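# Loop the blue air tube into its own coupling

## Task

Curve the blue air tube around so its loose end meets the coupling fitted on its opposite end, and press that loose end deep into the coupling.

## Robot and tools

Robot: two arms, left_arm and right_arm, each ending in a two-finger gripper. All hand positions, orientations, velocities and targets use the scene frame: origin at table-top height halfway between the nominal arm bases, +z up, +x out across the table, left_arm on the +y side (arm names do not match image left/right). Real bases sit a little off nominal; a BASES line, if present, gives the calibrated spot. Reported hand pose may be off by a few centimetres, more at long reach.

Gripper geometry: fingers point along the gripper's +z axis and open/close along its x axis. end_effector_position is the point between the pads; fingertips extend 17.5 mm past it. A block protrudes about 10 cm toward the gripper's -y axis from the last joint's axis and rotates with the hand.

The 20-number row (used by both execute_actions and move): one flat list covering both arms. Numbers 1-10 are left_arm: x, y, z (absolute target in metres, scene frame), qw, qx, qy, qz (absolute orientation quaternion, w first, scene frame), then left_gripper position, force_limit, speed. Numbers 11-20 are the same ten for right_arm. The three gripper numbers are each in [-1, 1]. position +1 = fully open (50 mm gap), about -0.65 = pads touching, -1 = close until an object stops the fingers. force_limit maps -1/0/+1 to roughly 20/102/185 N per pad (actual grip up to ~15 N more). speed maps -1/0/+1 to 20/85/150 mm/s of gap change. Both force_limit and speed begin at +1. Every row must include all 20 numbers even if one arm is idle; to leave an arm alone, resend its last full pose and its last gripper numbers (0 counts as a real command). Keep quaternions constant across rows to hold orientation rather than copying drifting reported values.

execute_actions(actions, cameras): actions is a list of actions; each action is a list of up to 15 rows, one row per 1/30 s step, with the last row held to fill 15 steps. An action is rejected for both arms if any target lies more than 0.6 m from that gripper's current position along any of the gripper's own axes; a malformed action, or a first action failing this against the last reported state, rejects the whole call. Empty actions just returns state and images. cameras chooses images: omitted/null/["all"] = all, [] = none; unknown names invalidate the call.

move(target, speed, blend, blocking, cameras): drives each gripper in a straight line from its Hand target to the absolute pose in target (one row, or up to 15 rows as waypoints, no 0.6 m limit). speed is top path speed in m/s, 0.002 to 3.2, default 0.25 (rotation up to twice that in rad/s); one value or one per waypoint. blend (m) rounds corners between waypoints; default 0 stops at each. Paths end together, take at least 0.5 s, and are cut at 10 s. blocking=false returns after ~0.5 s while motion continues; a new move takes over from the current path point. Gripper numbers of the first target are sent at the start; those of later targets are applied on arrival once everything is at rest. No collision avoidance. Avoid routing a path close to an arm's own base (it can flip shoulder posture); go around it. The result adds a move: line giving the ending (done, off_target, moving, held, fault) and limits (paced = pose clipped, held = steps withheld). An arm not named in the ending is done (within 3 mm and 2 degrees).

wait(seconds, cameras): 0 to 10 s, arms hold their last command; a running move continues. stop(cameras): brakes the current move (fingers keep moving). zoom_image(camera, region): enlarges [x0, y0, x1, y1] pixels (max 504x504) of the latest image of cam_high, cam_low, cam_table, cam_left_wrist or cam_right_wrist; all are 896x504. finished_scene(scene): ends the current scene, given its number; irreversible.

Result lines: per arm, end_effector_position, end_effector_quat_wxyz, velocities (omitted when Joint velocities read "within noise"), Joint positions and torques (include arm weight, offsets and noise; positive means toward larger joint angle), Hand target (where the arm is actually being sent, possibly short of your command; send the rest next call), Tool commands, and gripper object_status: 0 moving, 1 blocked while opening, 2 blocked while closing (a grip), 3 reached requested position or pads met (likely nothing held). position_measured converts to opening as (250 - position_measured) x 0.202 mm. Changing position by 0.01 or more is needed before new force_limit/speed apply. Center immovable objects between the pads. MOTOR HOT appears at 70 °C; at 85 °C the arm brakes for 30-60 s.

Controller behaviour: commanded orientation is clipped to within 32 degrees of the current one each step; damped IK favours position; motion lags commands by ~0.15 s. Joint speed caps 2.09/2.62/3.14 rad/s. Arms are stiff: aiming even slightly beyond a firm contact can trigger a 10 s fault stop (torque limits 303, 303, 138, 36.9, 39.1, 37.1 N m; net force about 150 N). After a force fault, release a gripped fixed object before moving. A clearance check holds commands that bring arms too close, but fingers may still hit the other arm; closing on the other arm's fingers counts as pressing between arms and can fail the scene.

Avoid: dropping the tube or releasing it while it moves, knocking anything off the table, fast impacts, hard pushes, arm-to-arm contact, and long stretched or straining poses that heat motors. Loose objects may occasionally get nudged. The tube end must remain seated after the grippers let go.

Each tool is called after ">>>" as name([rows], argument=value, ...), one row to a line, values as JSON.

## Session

>>> execute_actions(actions=[])

>>> zoom_image(camera="cam_table", region=[200, 150, 680, 350])

Scene clock: 0.00 s.
left_arm: end_effector_position=(+0.2976, +0.0915, +0.1073) position_measured=3 object_status=3 end_effector_quat_wxyz=(+0.726, -0.317, +0.578, -0.197) | right_arm: end_effector_position=(+0.3533, +0.0279, +0.2008) position_measured=3 object_status=3 end_effector_quat_wxyz=(-0.050, +0.726, +0.641, +0.245)
Joint positions: left_arm=[1.285 -0.885 1.897 -0.771 -0.583 0.601] | right_arm=[3.804 -1.677 2.49 -2.877 -1.451 0.83]
Joint velocities: within noise
Joint torques (N m): no reading
Hand target: left_arm +0.2976, +0.0915, +0.1073; +0.726, -0.317, +0.578, -0.197 | right_arm +0.3533, +0.0279, +0.2008; -0.050, +0.726, +0.641, +0.245
Tool commands: left_gripper/position=+1.0 left_gripper/force_limit=+1.0 left_gripper/speed=+1.0 right_gripper/position=+1.0 right_gripper/force_limit=+1.0 right_gripper/speed=+1.0
camera_calibration:
cam_left_wrist: T_world_to_cam=[[0.280176, -0.608983, -0.742052, 0.0677137], [-0.426195, 0.613735, -0.664595, 0.159927], [0.860151, 0.502462, -0.0875918, -0.161341], [0, 0, 0, 1]] pos_world=[0.187966, 0.0241516, 0.142402]
cam_right_wrist: T_world_to_cam=[[-0.000656645, 0.914034, 0.405637, -0.0972901], [0.811259, -0.236684, 0.53464, -0.360692], [0.584687, 0.329427, -0.741363, 0.0629934], [0, 0, 0, 1]] pos_world=[0.255719, -0.0171952, 0.279006]

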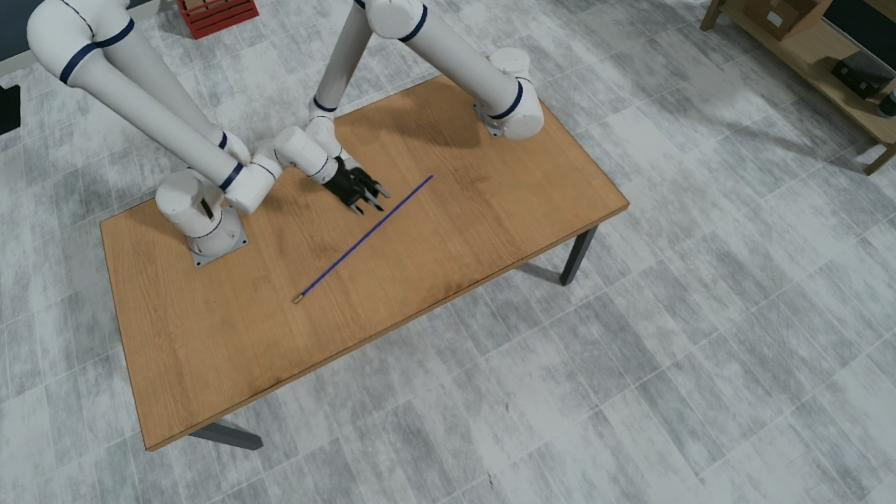

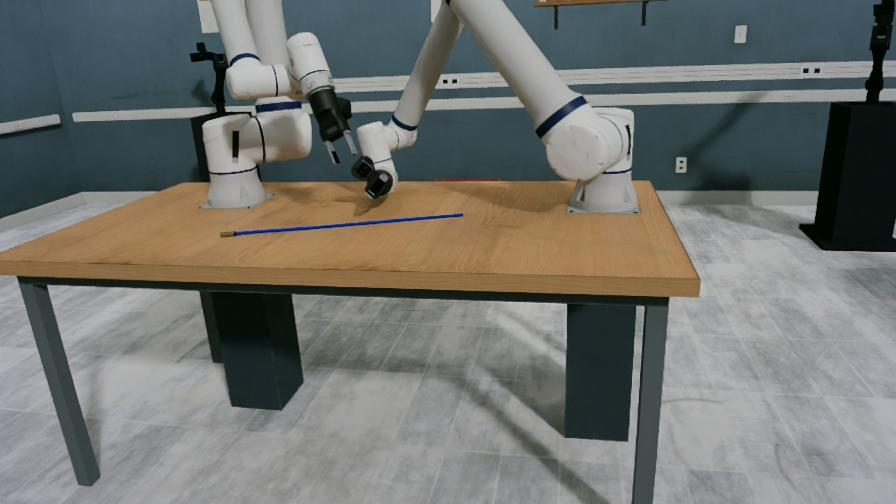

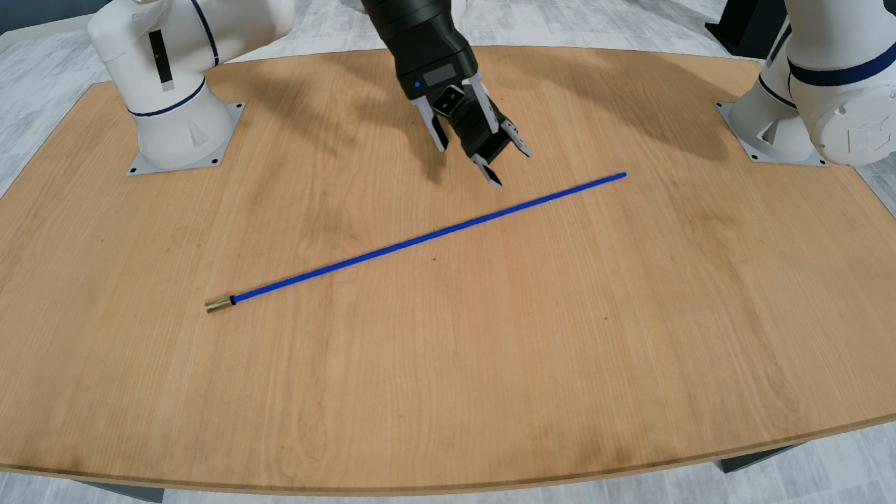

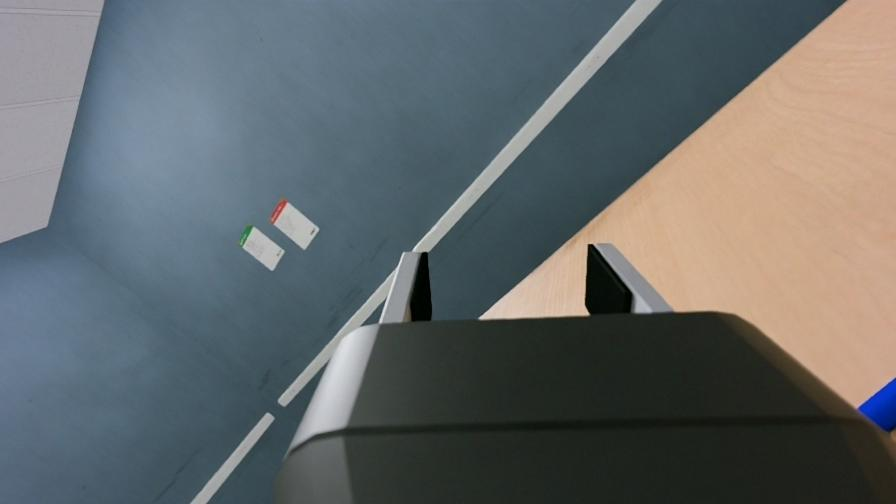

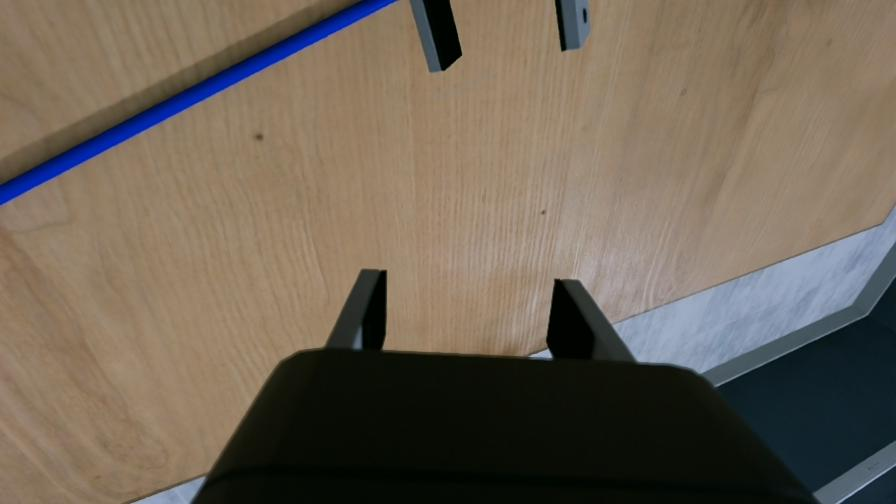

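Scaled by 1.050 from the camera's 896x504 image, which has a finer 1280x720 frame.

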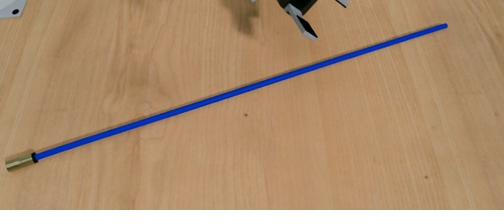

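>>> move([
  [0.26,0.22,0.22,0.726,-0.317,0.578,-0.197,1,-0.5,0,0.36,-0.12,0.28,-0.05,0.726,0.641,0.245,1,-0.5,0],
  [0.28,0.32,0.28,0.1736,0.9848,0,0,1,-0.5,0,0.4,-0.25,0.25,0.1714,0.9721,0.1579,0.0278,1,-0.5,0],
  [0.27,0.30,0.25,0.1330,0.7544,-0.6330,-0.1116,1,-0.5,0,0.4315,-0.301,0.15,0.1714,0.9721,0.1579,0.0278,1,-0.5,0],
  [0.252,0.234,0.13,0.0278,0.1579,-0.9721,-0.1714,1,-0.5,0,0.4315,-0.301,0.13,0.1714,0.9721,0.1579,0.0278,1,-0.5,0],
], speed=0.5, blend=0.03)

Scene clock: 9.80 s.
left_arm: end_effector_position=(+0.2520, +0.2340, +0.1300) position_measured=3 object_status=3 end_effector_quat_wxyz=(-0.028, -0.158, +0.972, +0.171) | right_arm: end_effector_position=(+0.4315, -0.3010, +0.1300) position_measured=3 object_status=3 end_effector_quat_wxyz=(+0.171, +0.972, +0.158, +0.028)
Joint positions: left_arm=[1.666 -1.512 2.229 -1.95 -1.663 2.883] | right_arm=[3.389 -1.736 2.535 -2.392 -1.919 1.505]
Joint velocities: within noise
Joint torques (N m): left_arm=[-15.66 -42.75 -48.13 -10.49 1.25 2.86] | right_arm=[-7.96 -6.7 -29.44 -13.34 1.85 -3.2]
Hand target: left_arm +0.2520, +0.2340, +0.1300; -0.028, -0.158, +0.972, +0.171 | right_arm +0.4315, -0.3010, +0.1300; +0.171, +0.972, +0.158, +0.028
Off the commanded pose: left_arm 0.000 m, 0 deg | right_arm 0.000 m, 0 deg.
move: done
camera_calibration:
cam_left_wrist: T_world_to_cam=[[-0.964833, -0.262569, -0.0124073, 0.322006], [-0.206622, 0.72838, 0.653276, -0.185338], [-0.162493, 0.632866, -0.757018, 0.122481], [0, 0, 0, 1]] pos_world=[0.292289, 0.142031, 0.217793]
cam_right_wrist: T_world_to_cam=[[0.928467, 0.370872, -0.0200711, -0.276914], [0.300925, -0.719481, 0.625933, -0.401101], [0.2177, -0.587198, -0.779619, -0.039516], [0, 0, 0, 1]] pos_world=[0.386409, -0.209088, 0.214696]

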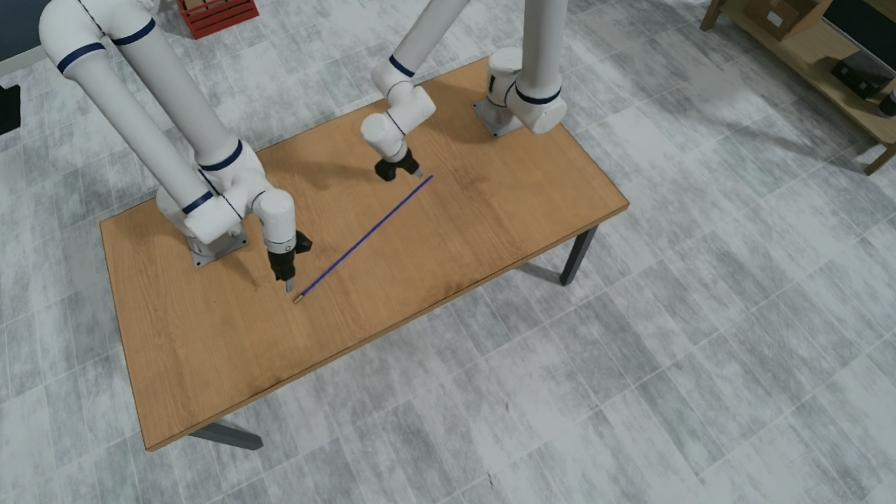

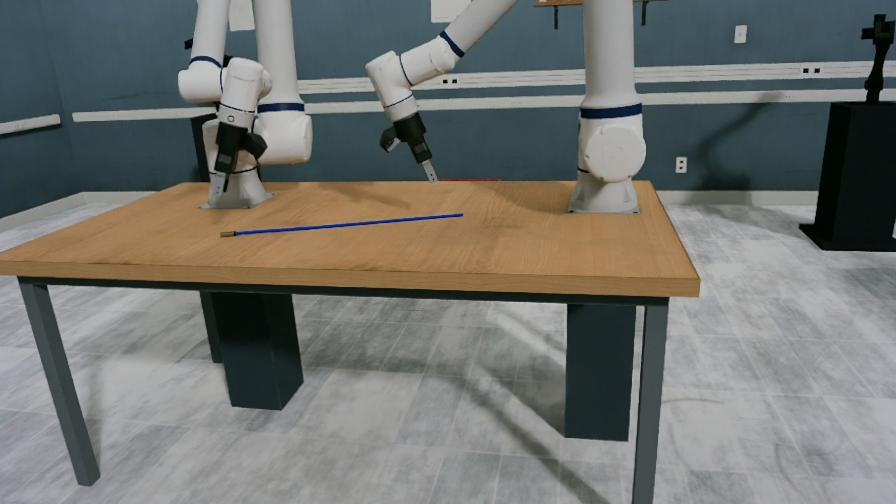

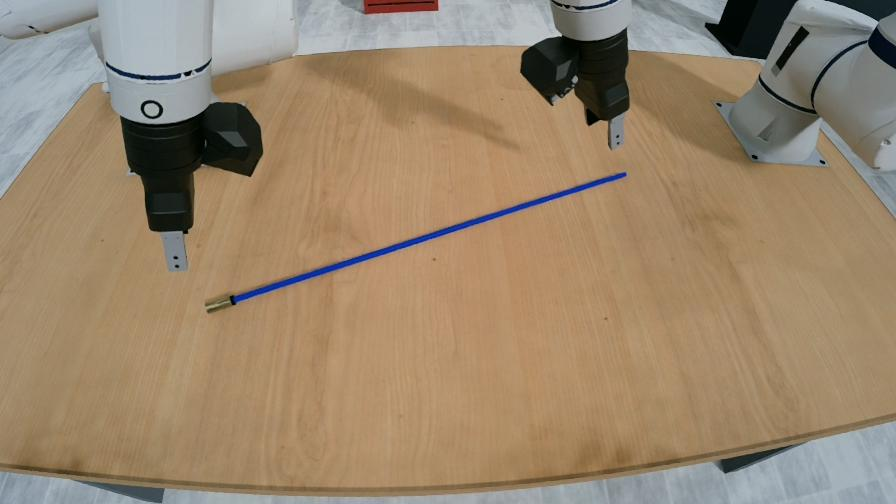

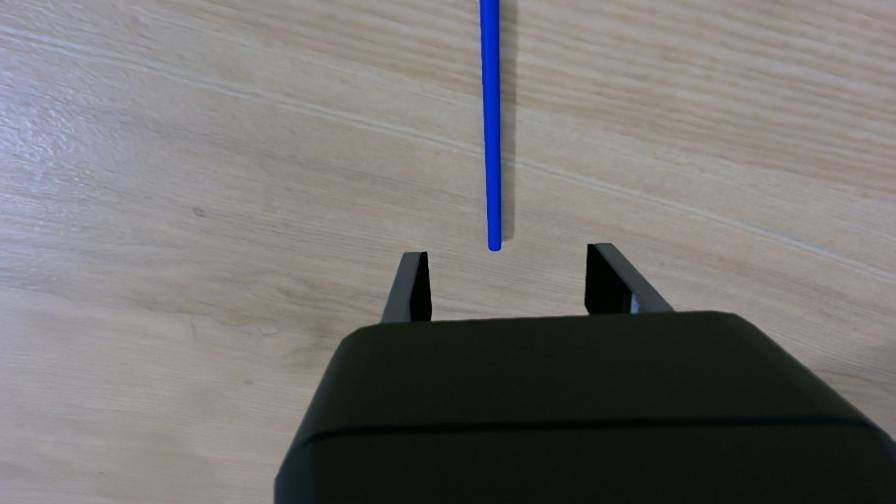

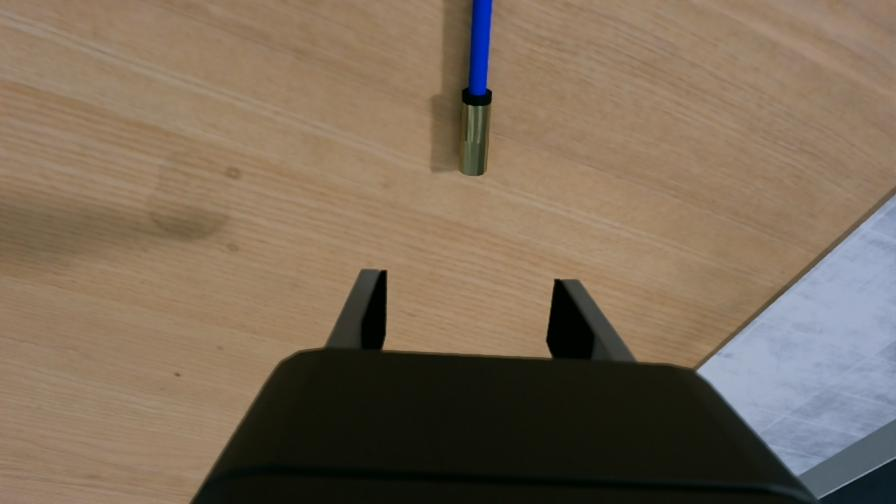

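>>> move(target=[0.2471,0.2314,0.04,0.0301,0.1710,-0.9698,-0.1710,0.3,-0.5,0,0.4307,-0.293,0.04,0.1710,0.9698,0.1710,0.0301,0.3,-0.5,0], cameras=["cam_low","cam_left_wrist","cam_right_wrist"])

>>> zoom_image(camera="cam_low", region=[420, 190, 480, 224])

>>> zoom_image(camera="cam_low", region=[205, 215, 265, 249])

Scene clock: 12.70 s.
left_arm: end_effector_position=(+0.2471, +0.2314, +0.0401) position_measured=107 object_status=3 end_effector_quat_wxyz=(-0.030, -0.171, +0.970, +0.171) | right_arm: end_effector_position=(+0.4307, -0.2930, +0.0401) position_measured=107 object_status=3 end_effector_quat_wxyz=(+0.171, +0.970, +0.171, +0.030)
Joint positions: left_arm=[1.661 -1.372 2.292 -2.156 -1.674 2.854] | right_arm=[3.408 -1.512 2.604 -2.689 -1.919 1.496]
Joint velocities: within noise
Joint torques (N m): left_arm=[-16.41 -46.87 -21.73 -10.4 -0.93 -3.73] | right_arm=[19.96 -15.64 -17.07 -13.29 -3.74 -3.15]
Hand target: left_arm +0.2471, +0.2314, +0.0400; -0.030, -0.171, +0.970, +0.171 | right_arm +0.4307, -0.2930, +0.0400; +0.171, +0.970, +0.171, +0.030
Off the commanded pose: left_arm 0.000 m, 0 deg | right_arm 0.000 m, 0 deg.
move: done
camera_calibration:
cam_left_wrist: T_world_to_cam=[[-0.95748, -0.288233, -0.0123915, 0.319638], [-0.225992, 0.722637, 0.65324, -0.119556], [-0.179331, 0.628265, -0.757049, 0.0605422], [0, 0, 0, 1]] pos_world=[0.289885, 0.140489, 0.127893]
cam_right_wrist: T_world_to_cam=[[0.918109, 0.395821, -0.0200272, -0.269185], [0.320237, -0.711123, 0.625901, -0.344666], [0.233503, -0.581059, -0.779645, -0.109716], [0, 0, 0, 1]] pos_world=[0.383135, -0.202302, 0.124796]
Images, in order (width x height): cam_low 896x504, cam_left_wrist 896x504, cam_right_wrist 896x504.

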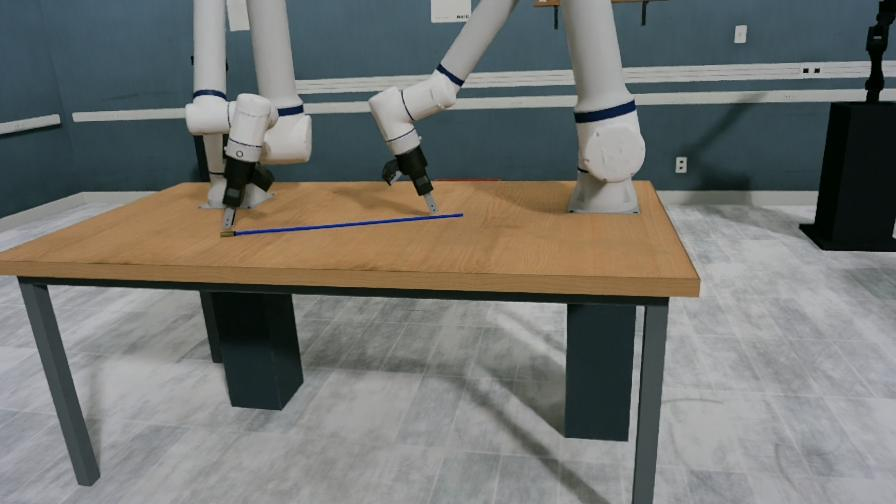

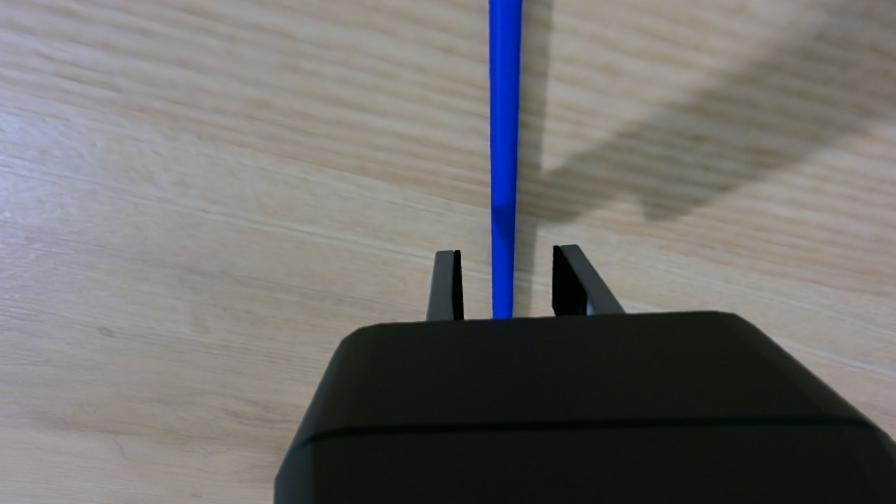

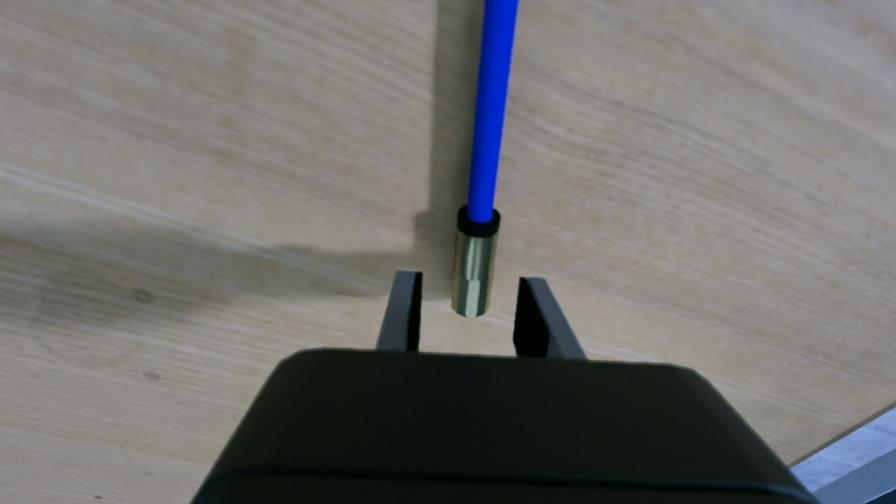

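Scaled by 8.400 from the camera's 896x504 image, which has a finer 1280x720 frame.

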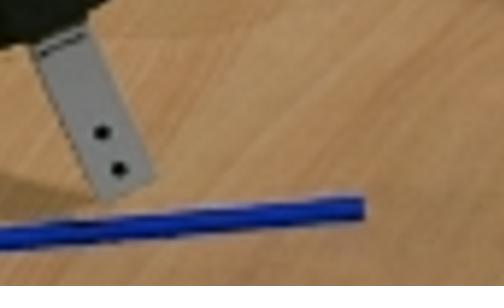

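Scaled by 8.400 from the camera's 896x504 image, which has a finer 1280x720 frame.

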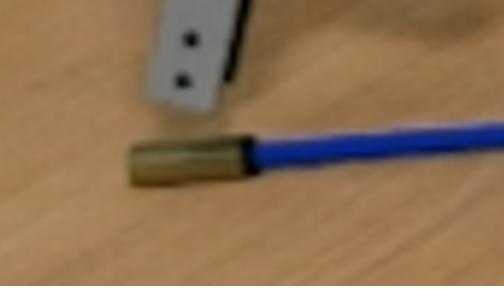

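>>> move(target=[0.2471,0.2314,0.022,0.0301,0.1710,-0.9698,-0.1710,0.3,-0.5,0,0.4307,-0.293,0.019,0.1710,0.9698,0.1710,0.0301,0.3,-0.5,0], cameras=["cam_low"], speed=0.04)

>>> zoom_image(camera="cam_low", region=[420, 190, 480, 224])

>>> zoom_image(camera="cam_low", region=[205, 215, 265, 249])

Scene clock: 14.47 s.
left_arm: end_effector_position=(+0.2471, +0.2314, +0.0221) position_measured=107 object_status=3 end_effector_quat_wxyz=(-0.030, -0.171, +0.970, +0.171) | right_arm: end_effector_position=(+0.4307, -0.2930, +0.0191) position_measured=107 object_status=3 end_effector_quat_wxyz=(+0.171, +0.970, +0.171, +0.030)
Joint positions: left_arm=[1.661 -1.34 2.301 -2.198 -1.674 2.854] | right_arm=[3.408 -1.451 2.616 -2.761 -1.919 1.496]
Joint velocities: within noise
Joint torques (N m): left_arm=[-13.37 -51.32 -19.38 -10.96 -1.05 -3.5] | right_arm=[15.12 -19.31 -13.78 -13.72 -2.01 1.08]
Hand target: left_arm +0.2471, +0.2314, +0.0220; -0.030, -0.171, +0.970, +0.171 | right_arm +0.4307, -0.2930, +0.0190; +0.171, +0.970, +0.171, +0.030
Off the commanded pose: left_arm 0.000 m, 0 deg | right_arm 0.000 m, 0 deg.
move: done
Images, in order (width x height): cam_low 896x504.

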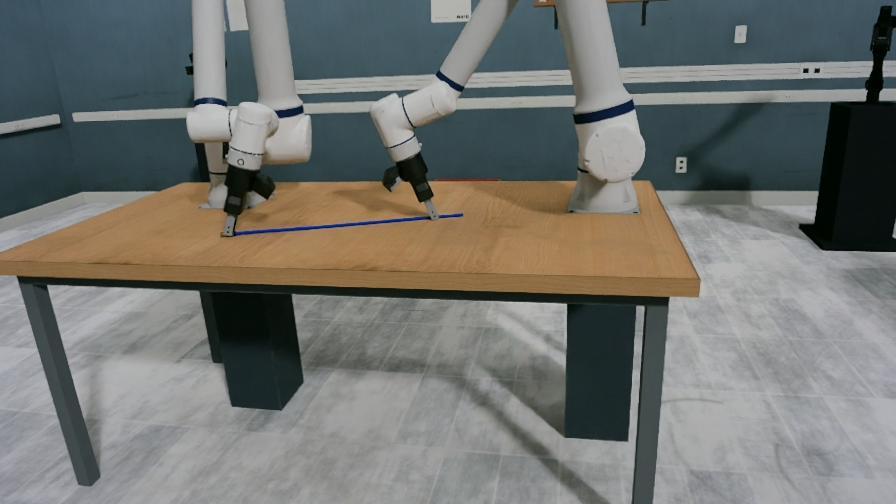

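Scaled by 8.400 from the camera's 896x504 image, which has a finer 1280x720 frame.

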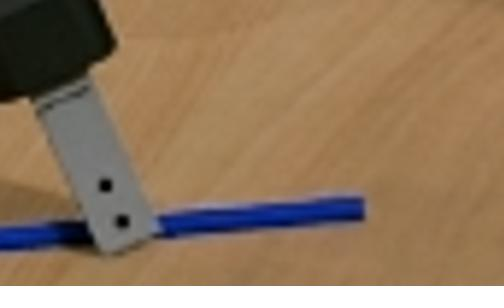

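Scaled by 8.400 from the camera's 896x504 image, which has a finer 1280x720 frame.

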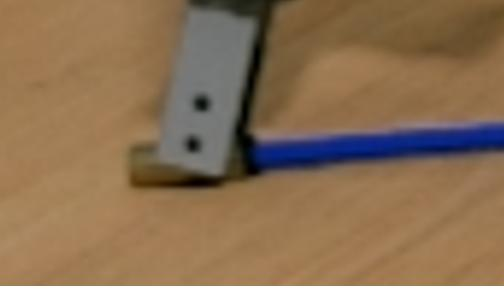

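>>> move([
  [0.2471,0.2314,0.0232,0.0301,0.1710,-0.9698,-0.1710,0.3,-0.5,0,0.4307,-0.293,0.0172,0.1710,0.9698,0.1710,0.0301,0.3,-0.5,0],
  [0.2471,0.2314,0.0232,0.0301,0.1710,-0.9698,-0.1710,-1,-0.3,-0.8,0.4307,-0.293,0.0172,0.1710,0.9698,0.1710,0.0301,-1,-0.4,-0.8],
], cameras=["cam_low","cam_left_wrist","cam_right_wrist"], speed=0.02)

>>> zoom_image(camera="cam_low", region=[420, 190, 480, 224])

>>> zoom_image(camera="cam_low", region=[205, 215, 265, 249])

Scene clock: 20.53 s.
left_arm: end_effector_position=(+0.2471, +0.2314, +0.0232) position_measured=222 object_status=2 end_effector_quat_wxyz=(-0.030, -0.171, +0.970, +0.171) | right_arm: end_effector_position=(+0.4307, -0.2930, +0.0172) position_measured=189 object_status=2 end_effector_quat_wxyz=(+0.171, +0.970, +0.171, +0.030)
Joint positions: left_arm=[1.661 -1.343 2.301 -2.195 -1.674 2.854] | right_arm=[3.408 -1.445 2.617 -2.767 -1.919 1.496]
Joint velocities: within noise
Joint torques (N m): left_arm=[-1.01 -86.05 -37.84 -0.84 -1.05 -2.88] | right_arm=[4.28 -18.55 -14.2 -12.28 -1.27 -0.72]
Hand target: left_arm +0.2471, +0.2314, +0.0232; -0.030, -0.171, +0.970, +0.171 | right_arm +0.4307, -0.2930, +0.0172; +0.171, +0.970, +0.171, +0.030
Off the commanded pose: left_arm 0.000 m, 0 deg | right_arm 0.000 m, 0 deg.
move: done
camera_calibration:
cam_left_wrist: T_world_to_cam=[[-0.95748, -0.288234, -0.0123908, 0.319428], [-0.226004, 0.722678, 0.653191, -0.108513], [-0.179318, 0.628217, -0.757092, 0.0477558], [0, 0, 0, 1]] pos_world=[0.289885, 0.140489, 0.110993]
cam_right_wrist: T_world_to_cam=[[0.918109, 0.395821, -0.0200272, -0.269644], [0.320237, -0.711123, 0.625901, -0.330333], [0.233503, -0.581059, -0.779645, -0.12757], [0, 0, 0, 1]] pos_world=[0.383135, -0.202302, 0.101896]
Images, in order (width x height): cam_low 896x504, cam_left_wrist 896x504, cam_right_wrist 896x504.

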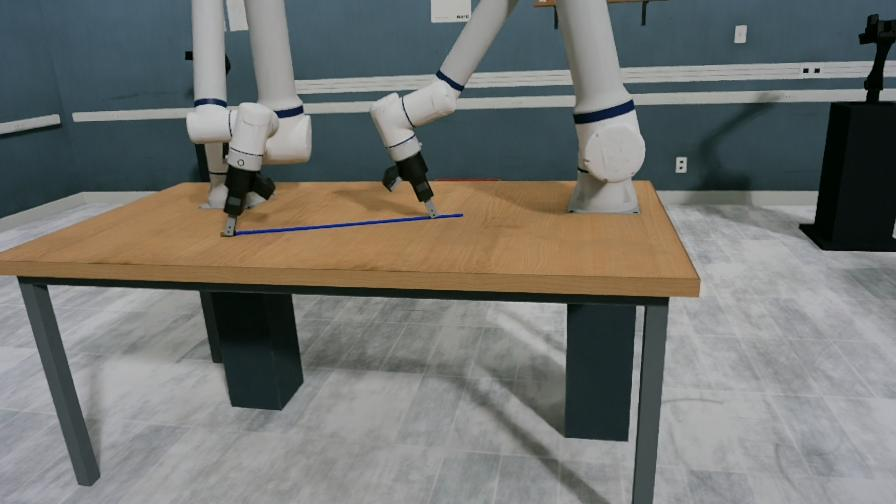

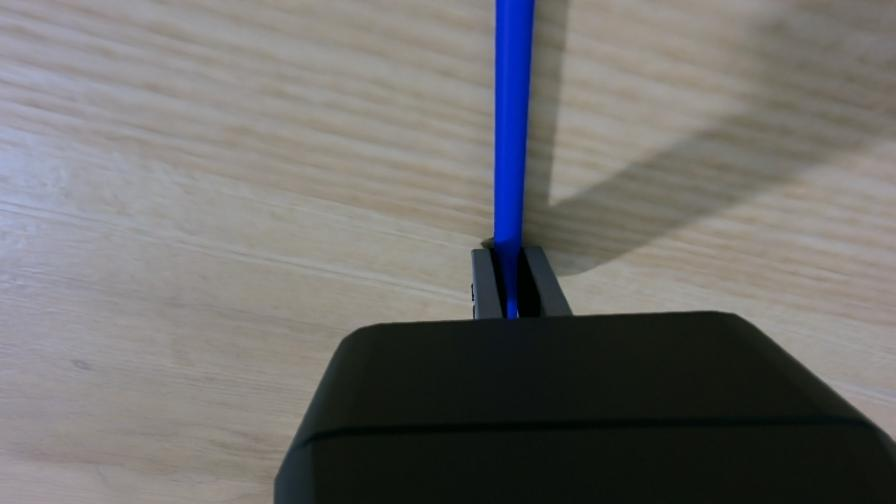

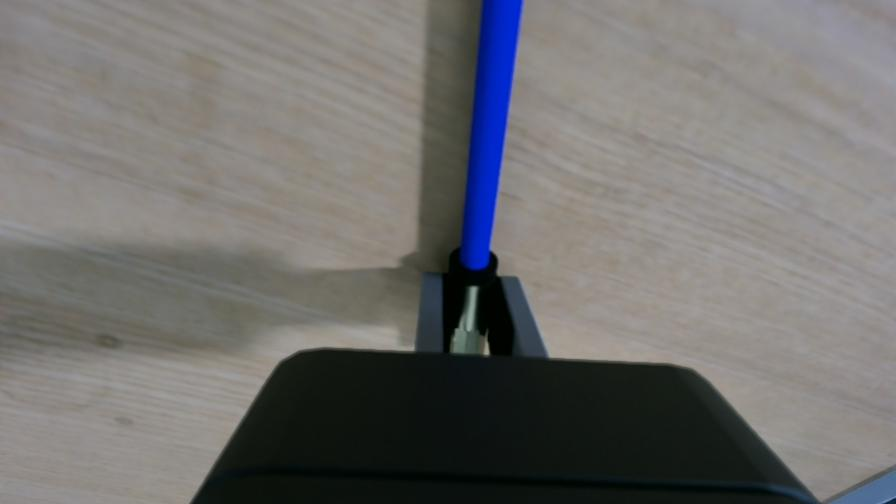

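Scaled by 8.400 from the camera's 896x504 image, which has a finer 1280x720 frame.

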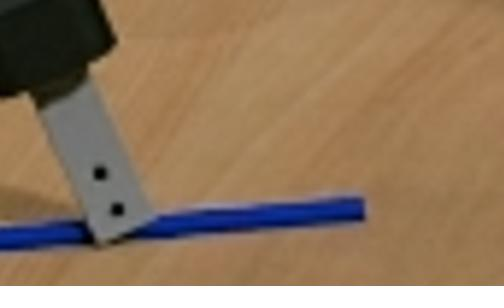

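Scaled by 8.400 from the camera's 896x504 image, which has a finer 1280x720 frame.

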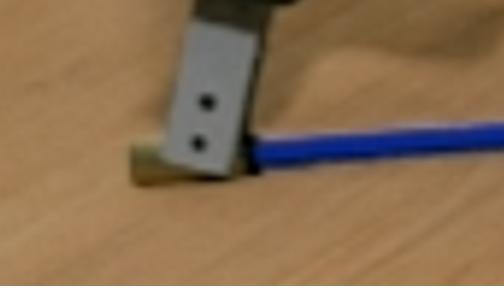

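>>> move([
  [0.2471,0.2314,0.30,0.0301,0.1710,-0.9698,-0.1710,-1,-0.3,-0.8,0.4307,-0.293,0.294,0.1710,0.9698,0.1710,0.0301,-1,-0.4,-0.8],
  [0.34,0.295,0.308,0.0449,0.2549,-0.9512,-0.1677,-1,-0.3,-0.8,0.36,-0.23,0.30,0.1677,0.9512,-0.2549,-0.0449,-1,-0.4,-0.8],
  [0.36,0.26,0.308,0.0868,0.4924,-0.8529,-0.1503,-1,-0.3,-0.8,0.37,-0.20,0.30,0.1503,0.8529,-0.4924,-0.0868,-1,-0.4,-0.8],
  [0.38,0.207,0.308,0.1228,0.6964,-0.6964,-0.1228,-1,-0.3,-0.8,0.38,-0.148,0.30,0.1228,0.6964,-0.6964,-0.1228,-1,-0.4,-0.8],
], blend=[0.03,0.02,0.02,0], cameras=["cam_high","cam_low","cam_table"])

Scene clock: 27.53 s.
left_arm: end_effector_position=(+0.3800, +0.2070, +0.3080) position_measured=222 object_status=2 end_effector_quat_wxyz=(+0.123, +0.696, -0.696, -0.123) | right_arm: end_effector_position=(+0.3800, -0.1480, +0.3000) position_measured=189 object_status=2 end_effector_quat_wxyz=(+0.123, +0.696, -0.696, -0.123)
Joint positions: left_arm=[2.006 -1.612 2.008 -1.83 -1.893 1.982] | right_arm=[3.469 -1.784 2.129 -1.585 -1.456 3.463]
Joint velocities: within noise
Joint torques (N m): left_arm=[10.6 -39.77 -35.88 -11.69 -1.6 -3.53] | right_arm=[19.43 -14.1 -53.68 -11.39 3.29 1.91]
Hand target: left_arm +0.3800, +0.2070, +0.3080; +0.123, +0.696, -0.696, -0.123 | right_arm +0.3800, -0.1480, +0.3000; +0.123, +0.696, -0.696, -0.123
Off the commanded pose: left_arm 0.000 m, 0 deg | right_arm 0.000 m, 0 deg.
move: done
Images, in order (width x height): cam_high 896x504, cam_low 896x504, cam_table 896x504.

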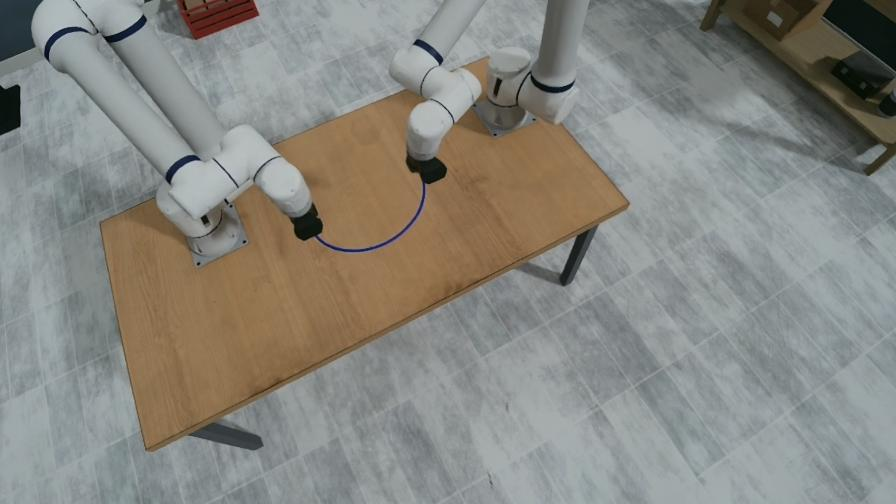

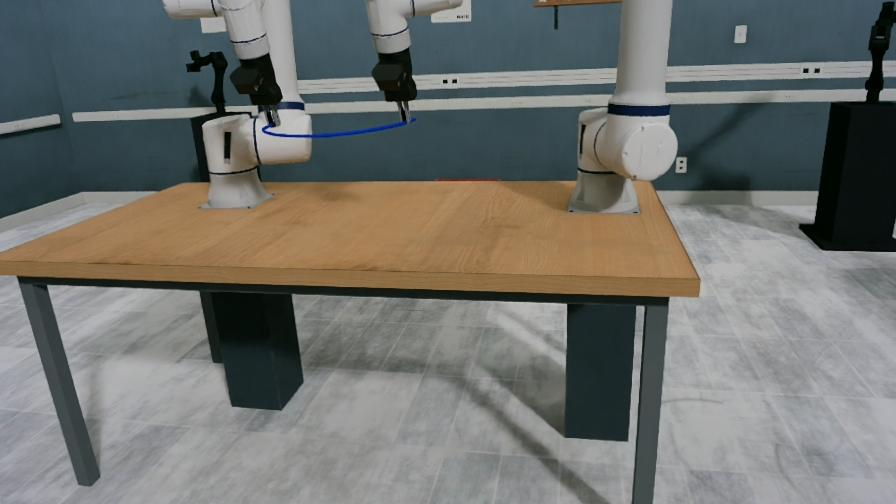

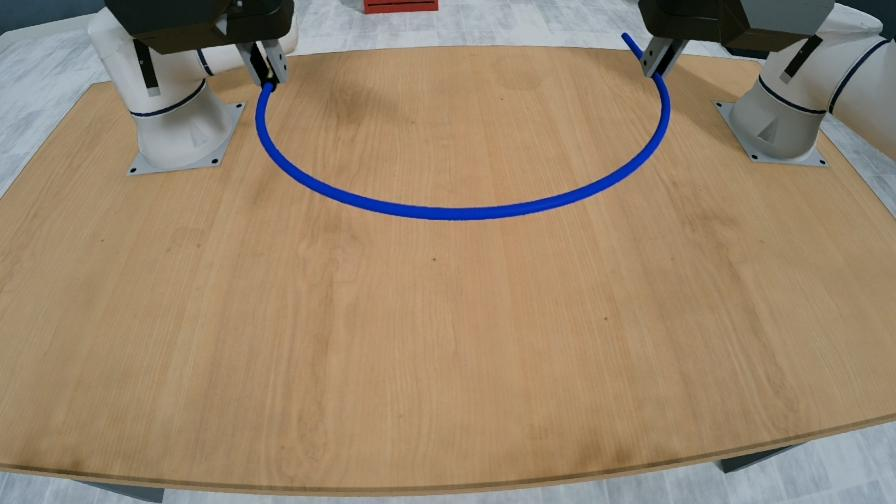

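>>> move([
  [0.38,0.15,0.308,0.1503,0.8529,-0.4924,-0.0868,-1,-0.3,-0.8,0.38,-0.09,0.302,0.0868,0.4924,-0.8529,-0.1503,-1,-0.4,-0.8],
  [0.38,0.135,0.308,0.1677,0.9512,-0.2549,-0.0449,-1,-0.3,-0.8,0.38,-0.07,0.304,0.0449,0.2549,-0.9512,-0.1677,-1,-0.4,-0.8],
  [0.38,0.10,0.308,0.1478,0.9890,0,0,-1,-0.3,-0.8,0.38,-0.04,0.3055,0,0,-0.9848,-0.1736,-1,-0.4,-0.8],
], blend=[0.01,0.01,0], cameras=["cam_high","cam_low","cam_table"])

>>> zoom_image(camera="cam_low", region=[322, 108, 386, 140])

>>> zoom_image(camera="cam_high", region=[350, 165, 414, 201])

>>> zoom_image(camera="cam_table", region=[400, 35, 580, 137])

Scene clock: 32.60 s.
left_arm: end_effector_position=(+0.3800, +0.1000, +0.3080) position_measured=222 object_status=2 end_effector_quat_wxyz=(+0.148, +0.989, +0.000, +0.000) | right_arm: end_effector_position=(+0.3800, -0.0400, +0.3055) position_measured=189 object_status=2 end_effector_quat_wxyz=(+0.000, +0.000, +0.985, +0.174)
Joint positions: left_arm=[1.842 -1.627 2.11 -2.343 -1.636 0.215] | right_arm=[3.568 -1.881 2.292 -2.135 -1.256 5.176]
Joint velocities: within noise
Joint torques (N m): left_arm=[-16.37 -38.75 -54.08 -1.14 1.15 -4.05] | right_arm=[17.76 -32.24 -40.5 -13.77 -2.12 1.99]
Hand target: left_arm +0.3800, +0.1000, +0.3080; +0.148, +0.989, +0.000, +0.000 | right_arm +0.3800, -0.0400, +0.3055; +0.000, +0.000, +0.985, +0.174
Off the commanded pose: left_arm 0.000 m, 0 deg | right_arm 0.000 m, 0 deg.
move: done
Images, in order (width x height): cam_high 896x504, cam_low 896x504, cam_table 896x504.

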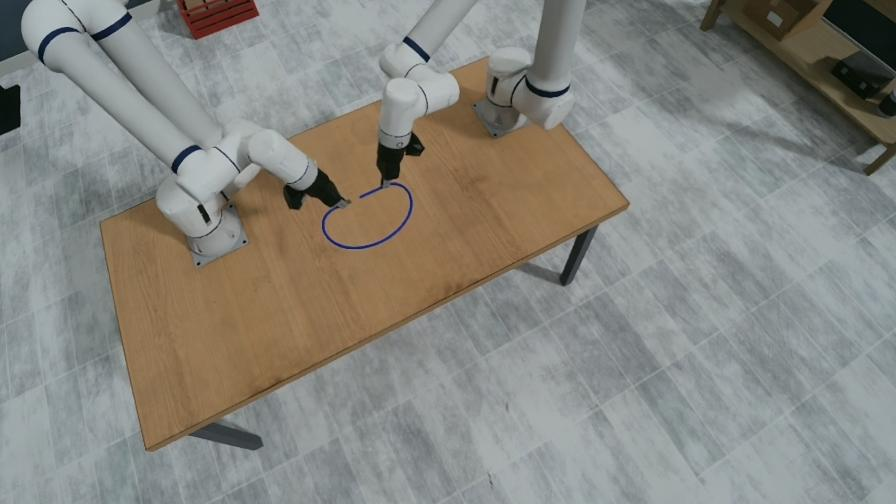

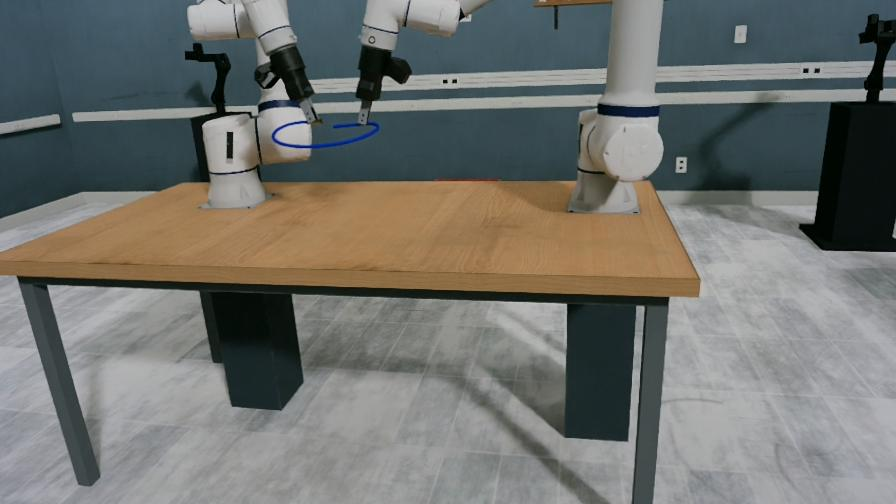

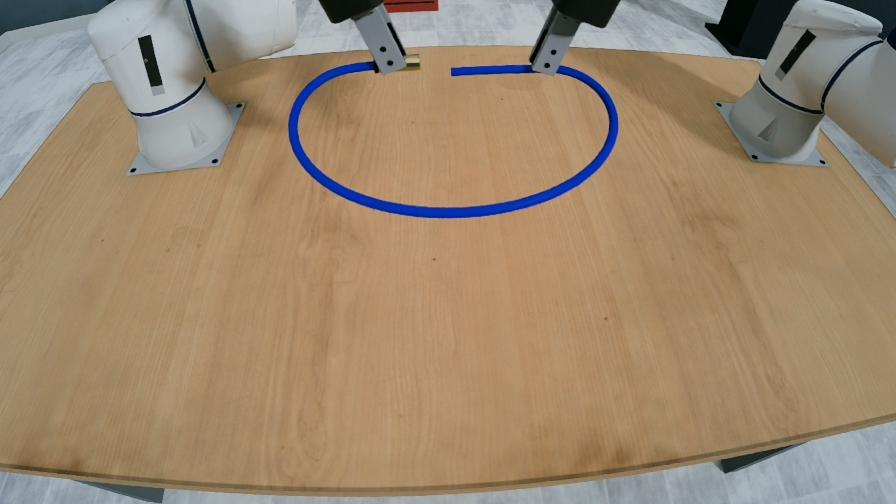

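Scaled by 7.875 from the camera's 896x504 image, which has a finer 1280x720 frame.

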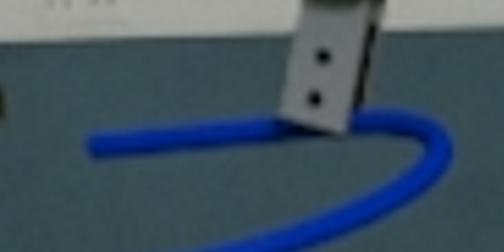

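Scaled by 7.875 from the camera's 896x504 image, which has a finer 1280x720 frame.

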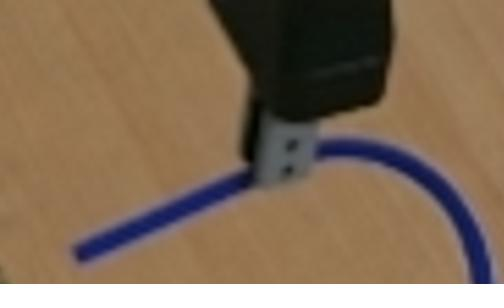

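Scaled by 2.800 from the camera's 896x504 image, which has a finer 1280x720 frame.

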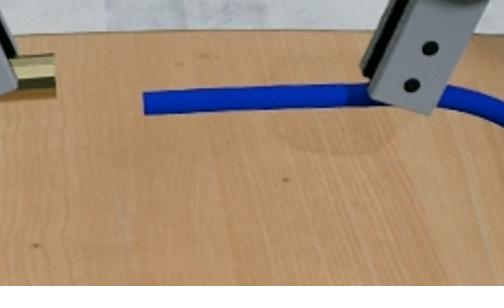

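>>> zoom_image(camera="cam_low", region=[296, 100, 376, 145])

>>> zoom_image(camera="cam_high", region=[325, 168, 405, 213])

>>> zoom_image(camera="cam_table", region=[355, 45, 555, 100])

Scaled by 6.300 from the camera's 896x504 image, which has a finer 1280x720 frame.

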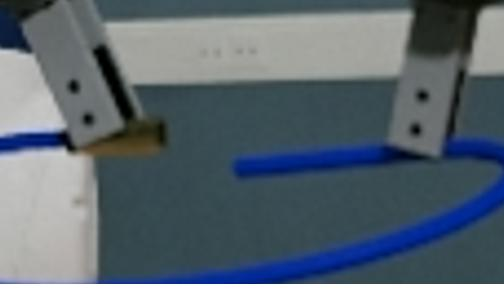

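Scaled by 6.300 from the camera's 896x504 image, which has a finer 1280x720 frame.

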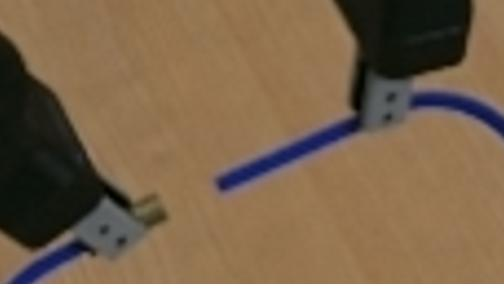

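Scaled by 2.520 from the camera's 896x504 image, which has a finer 1280x720 frame.

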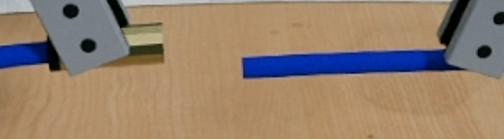

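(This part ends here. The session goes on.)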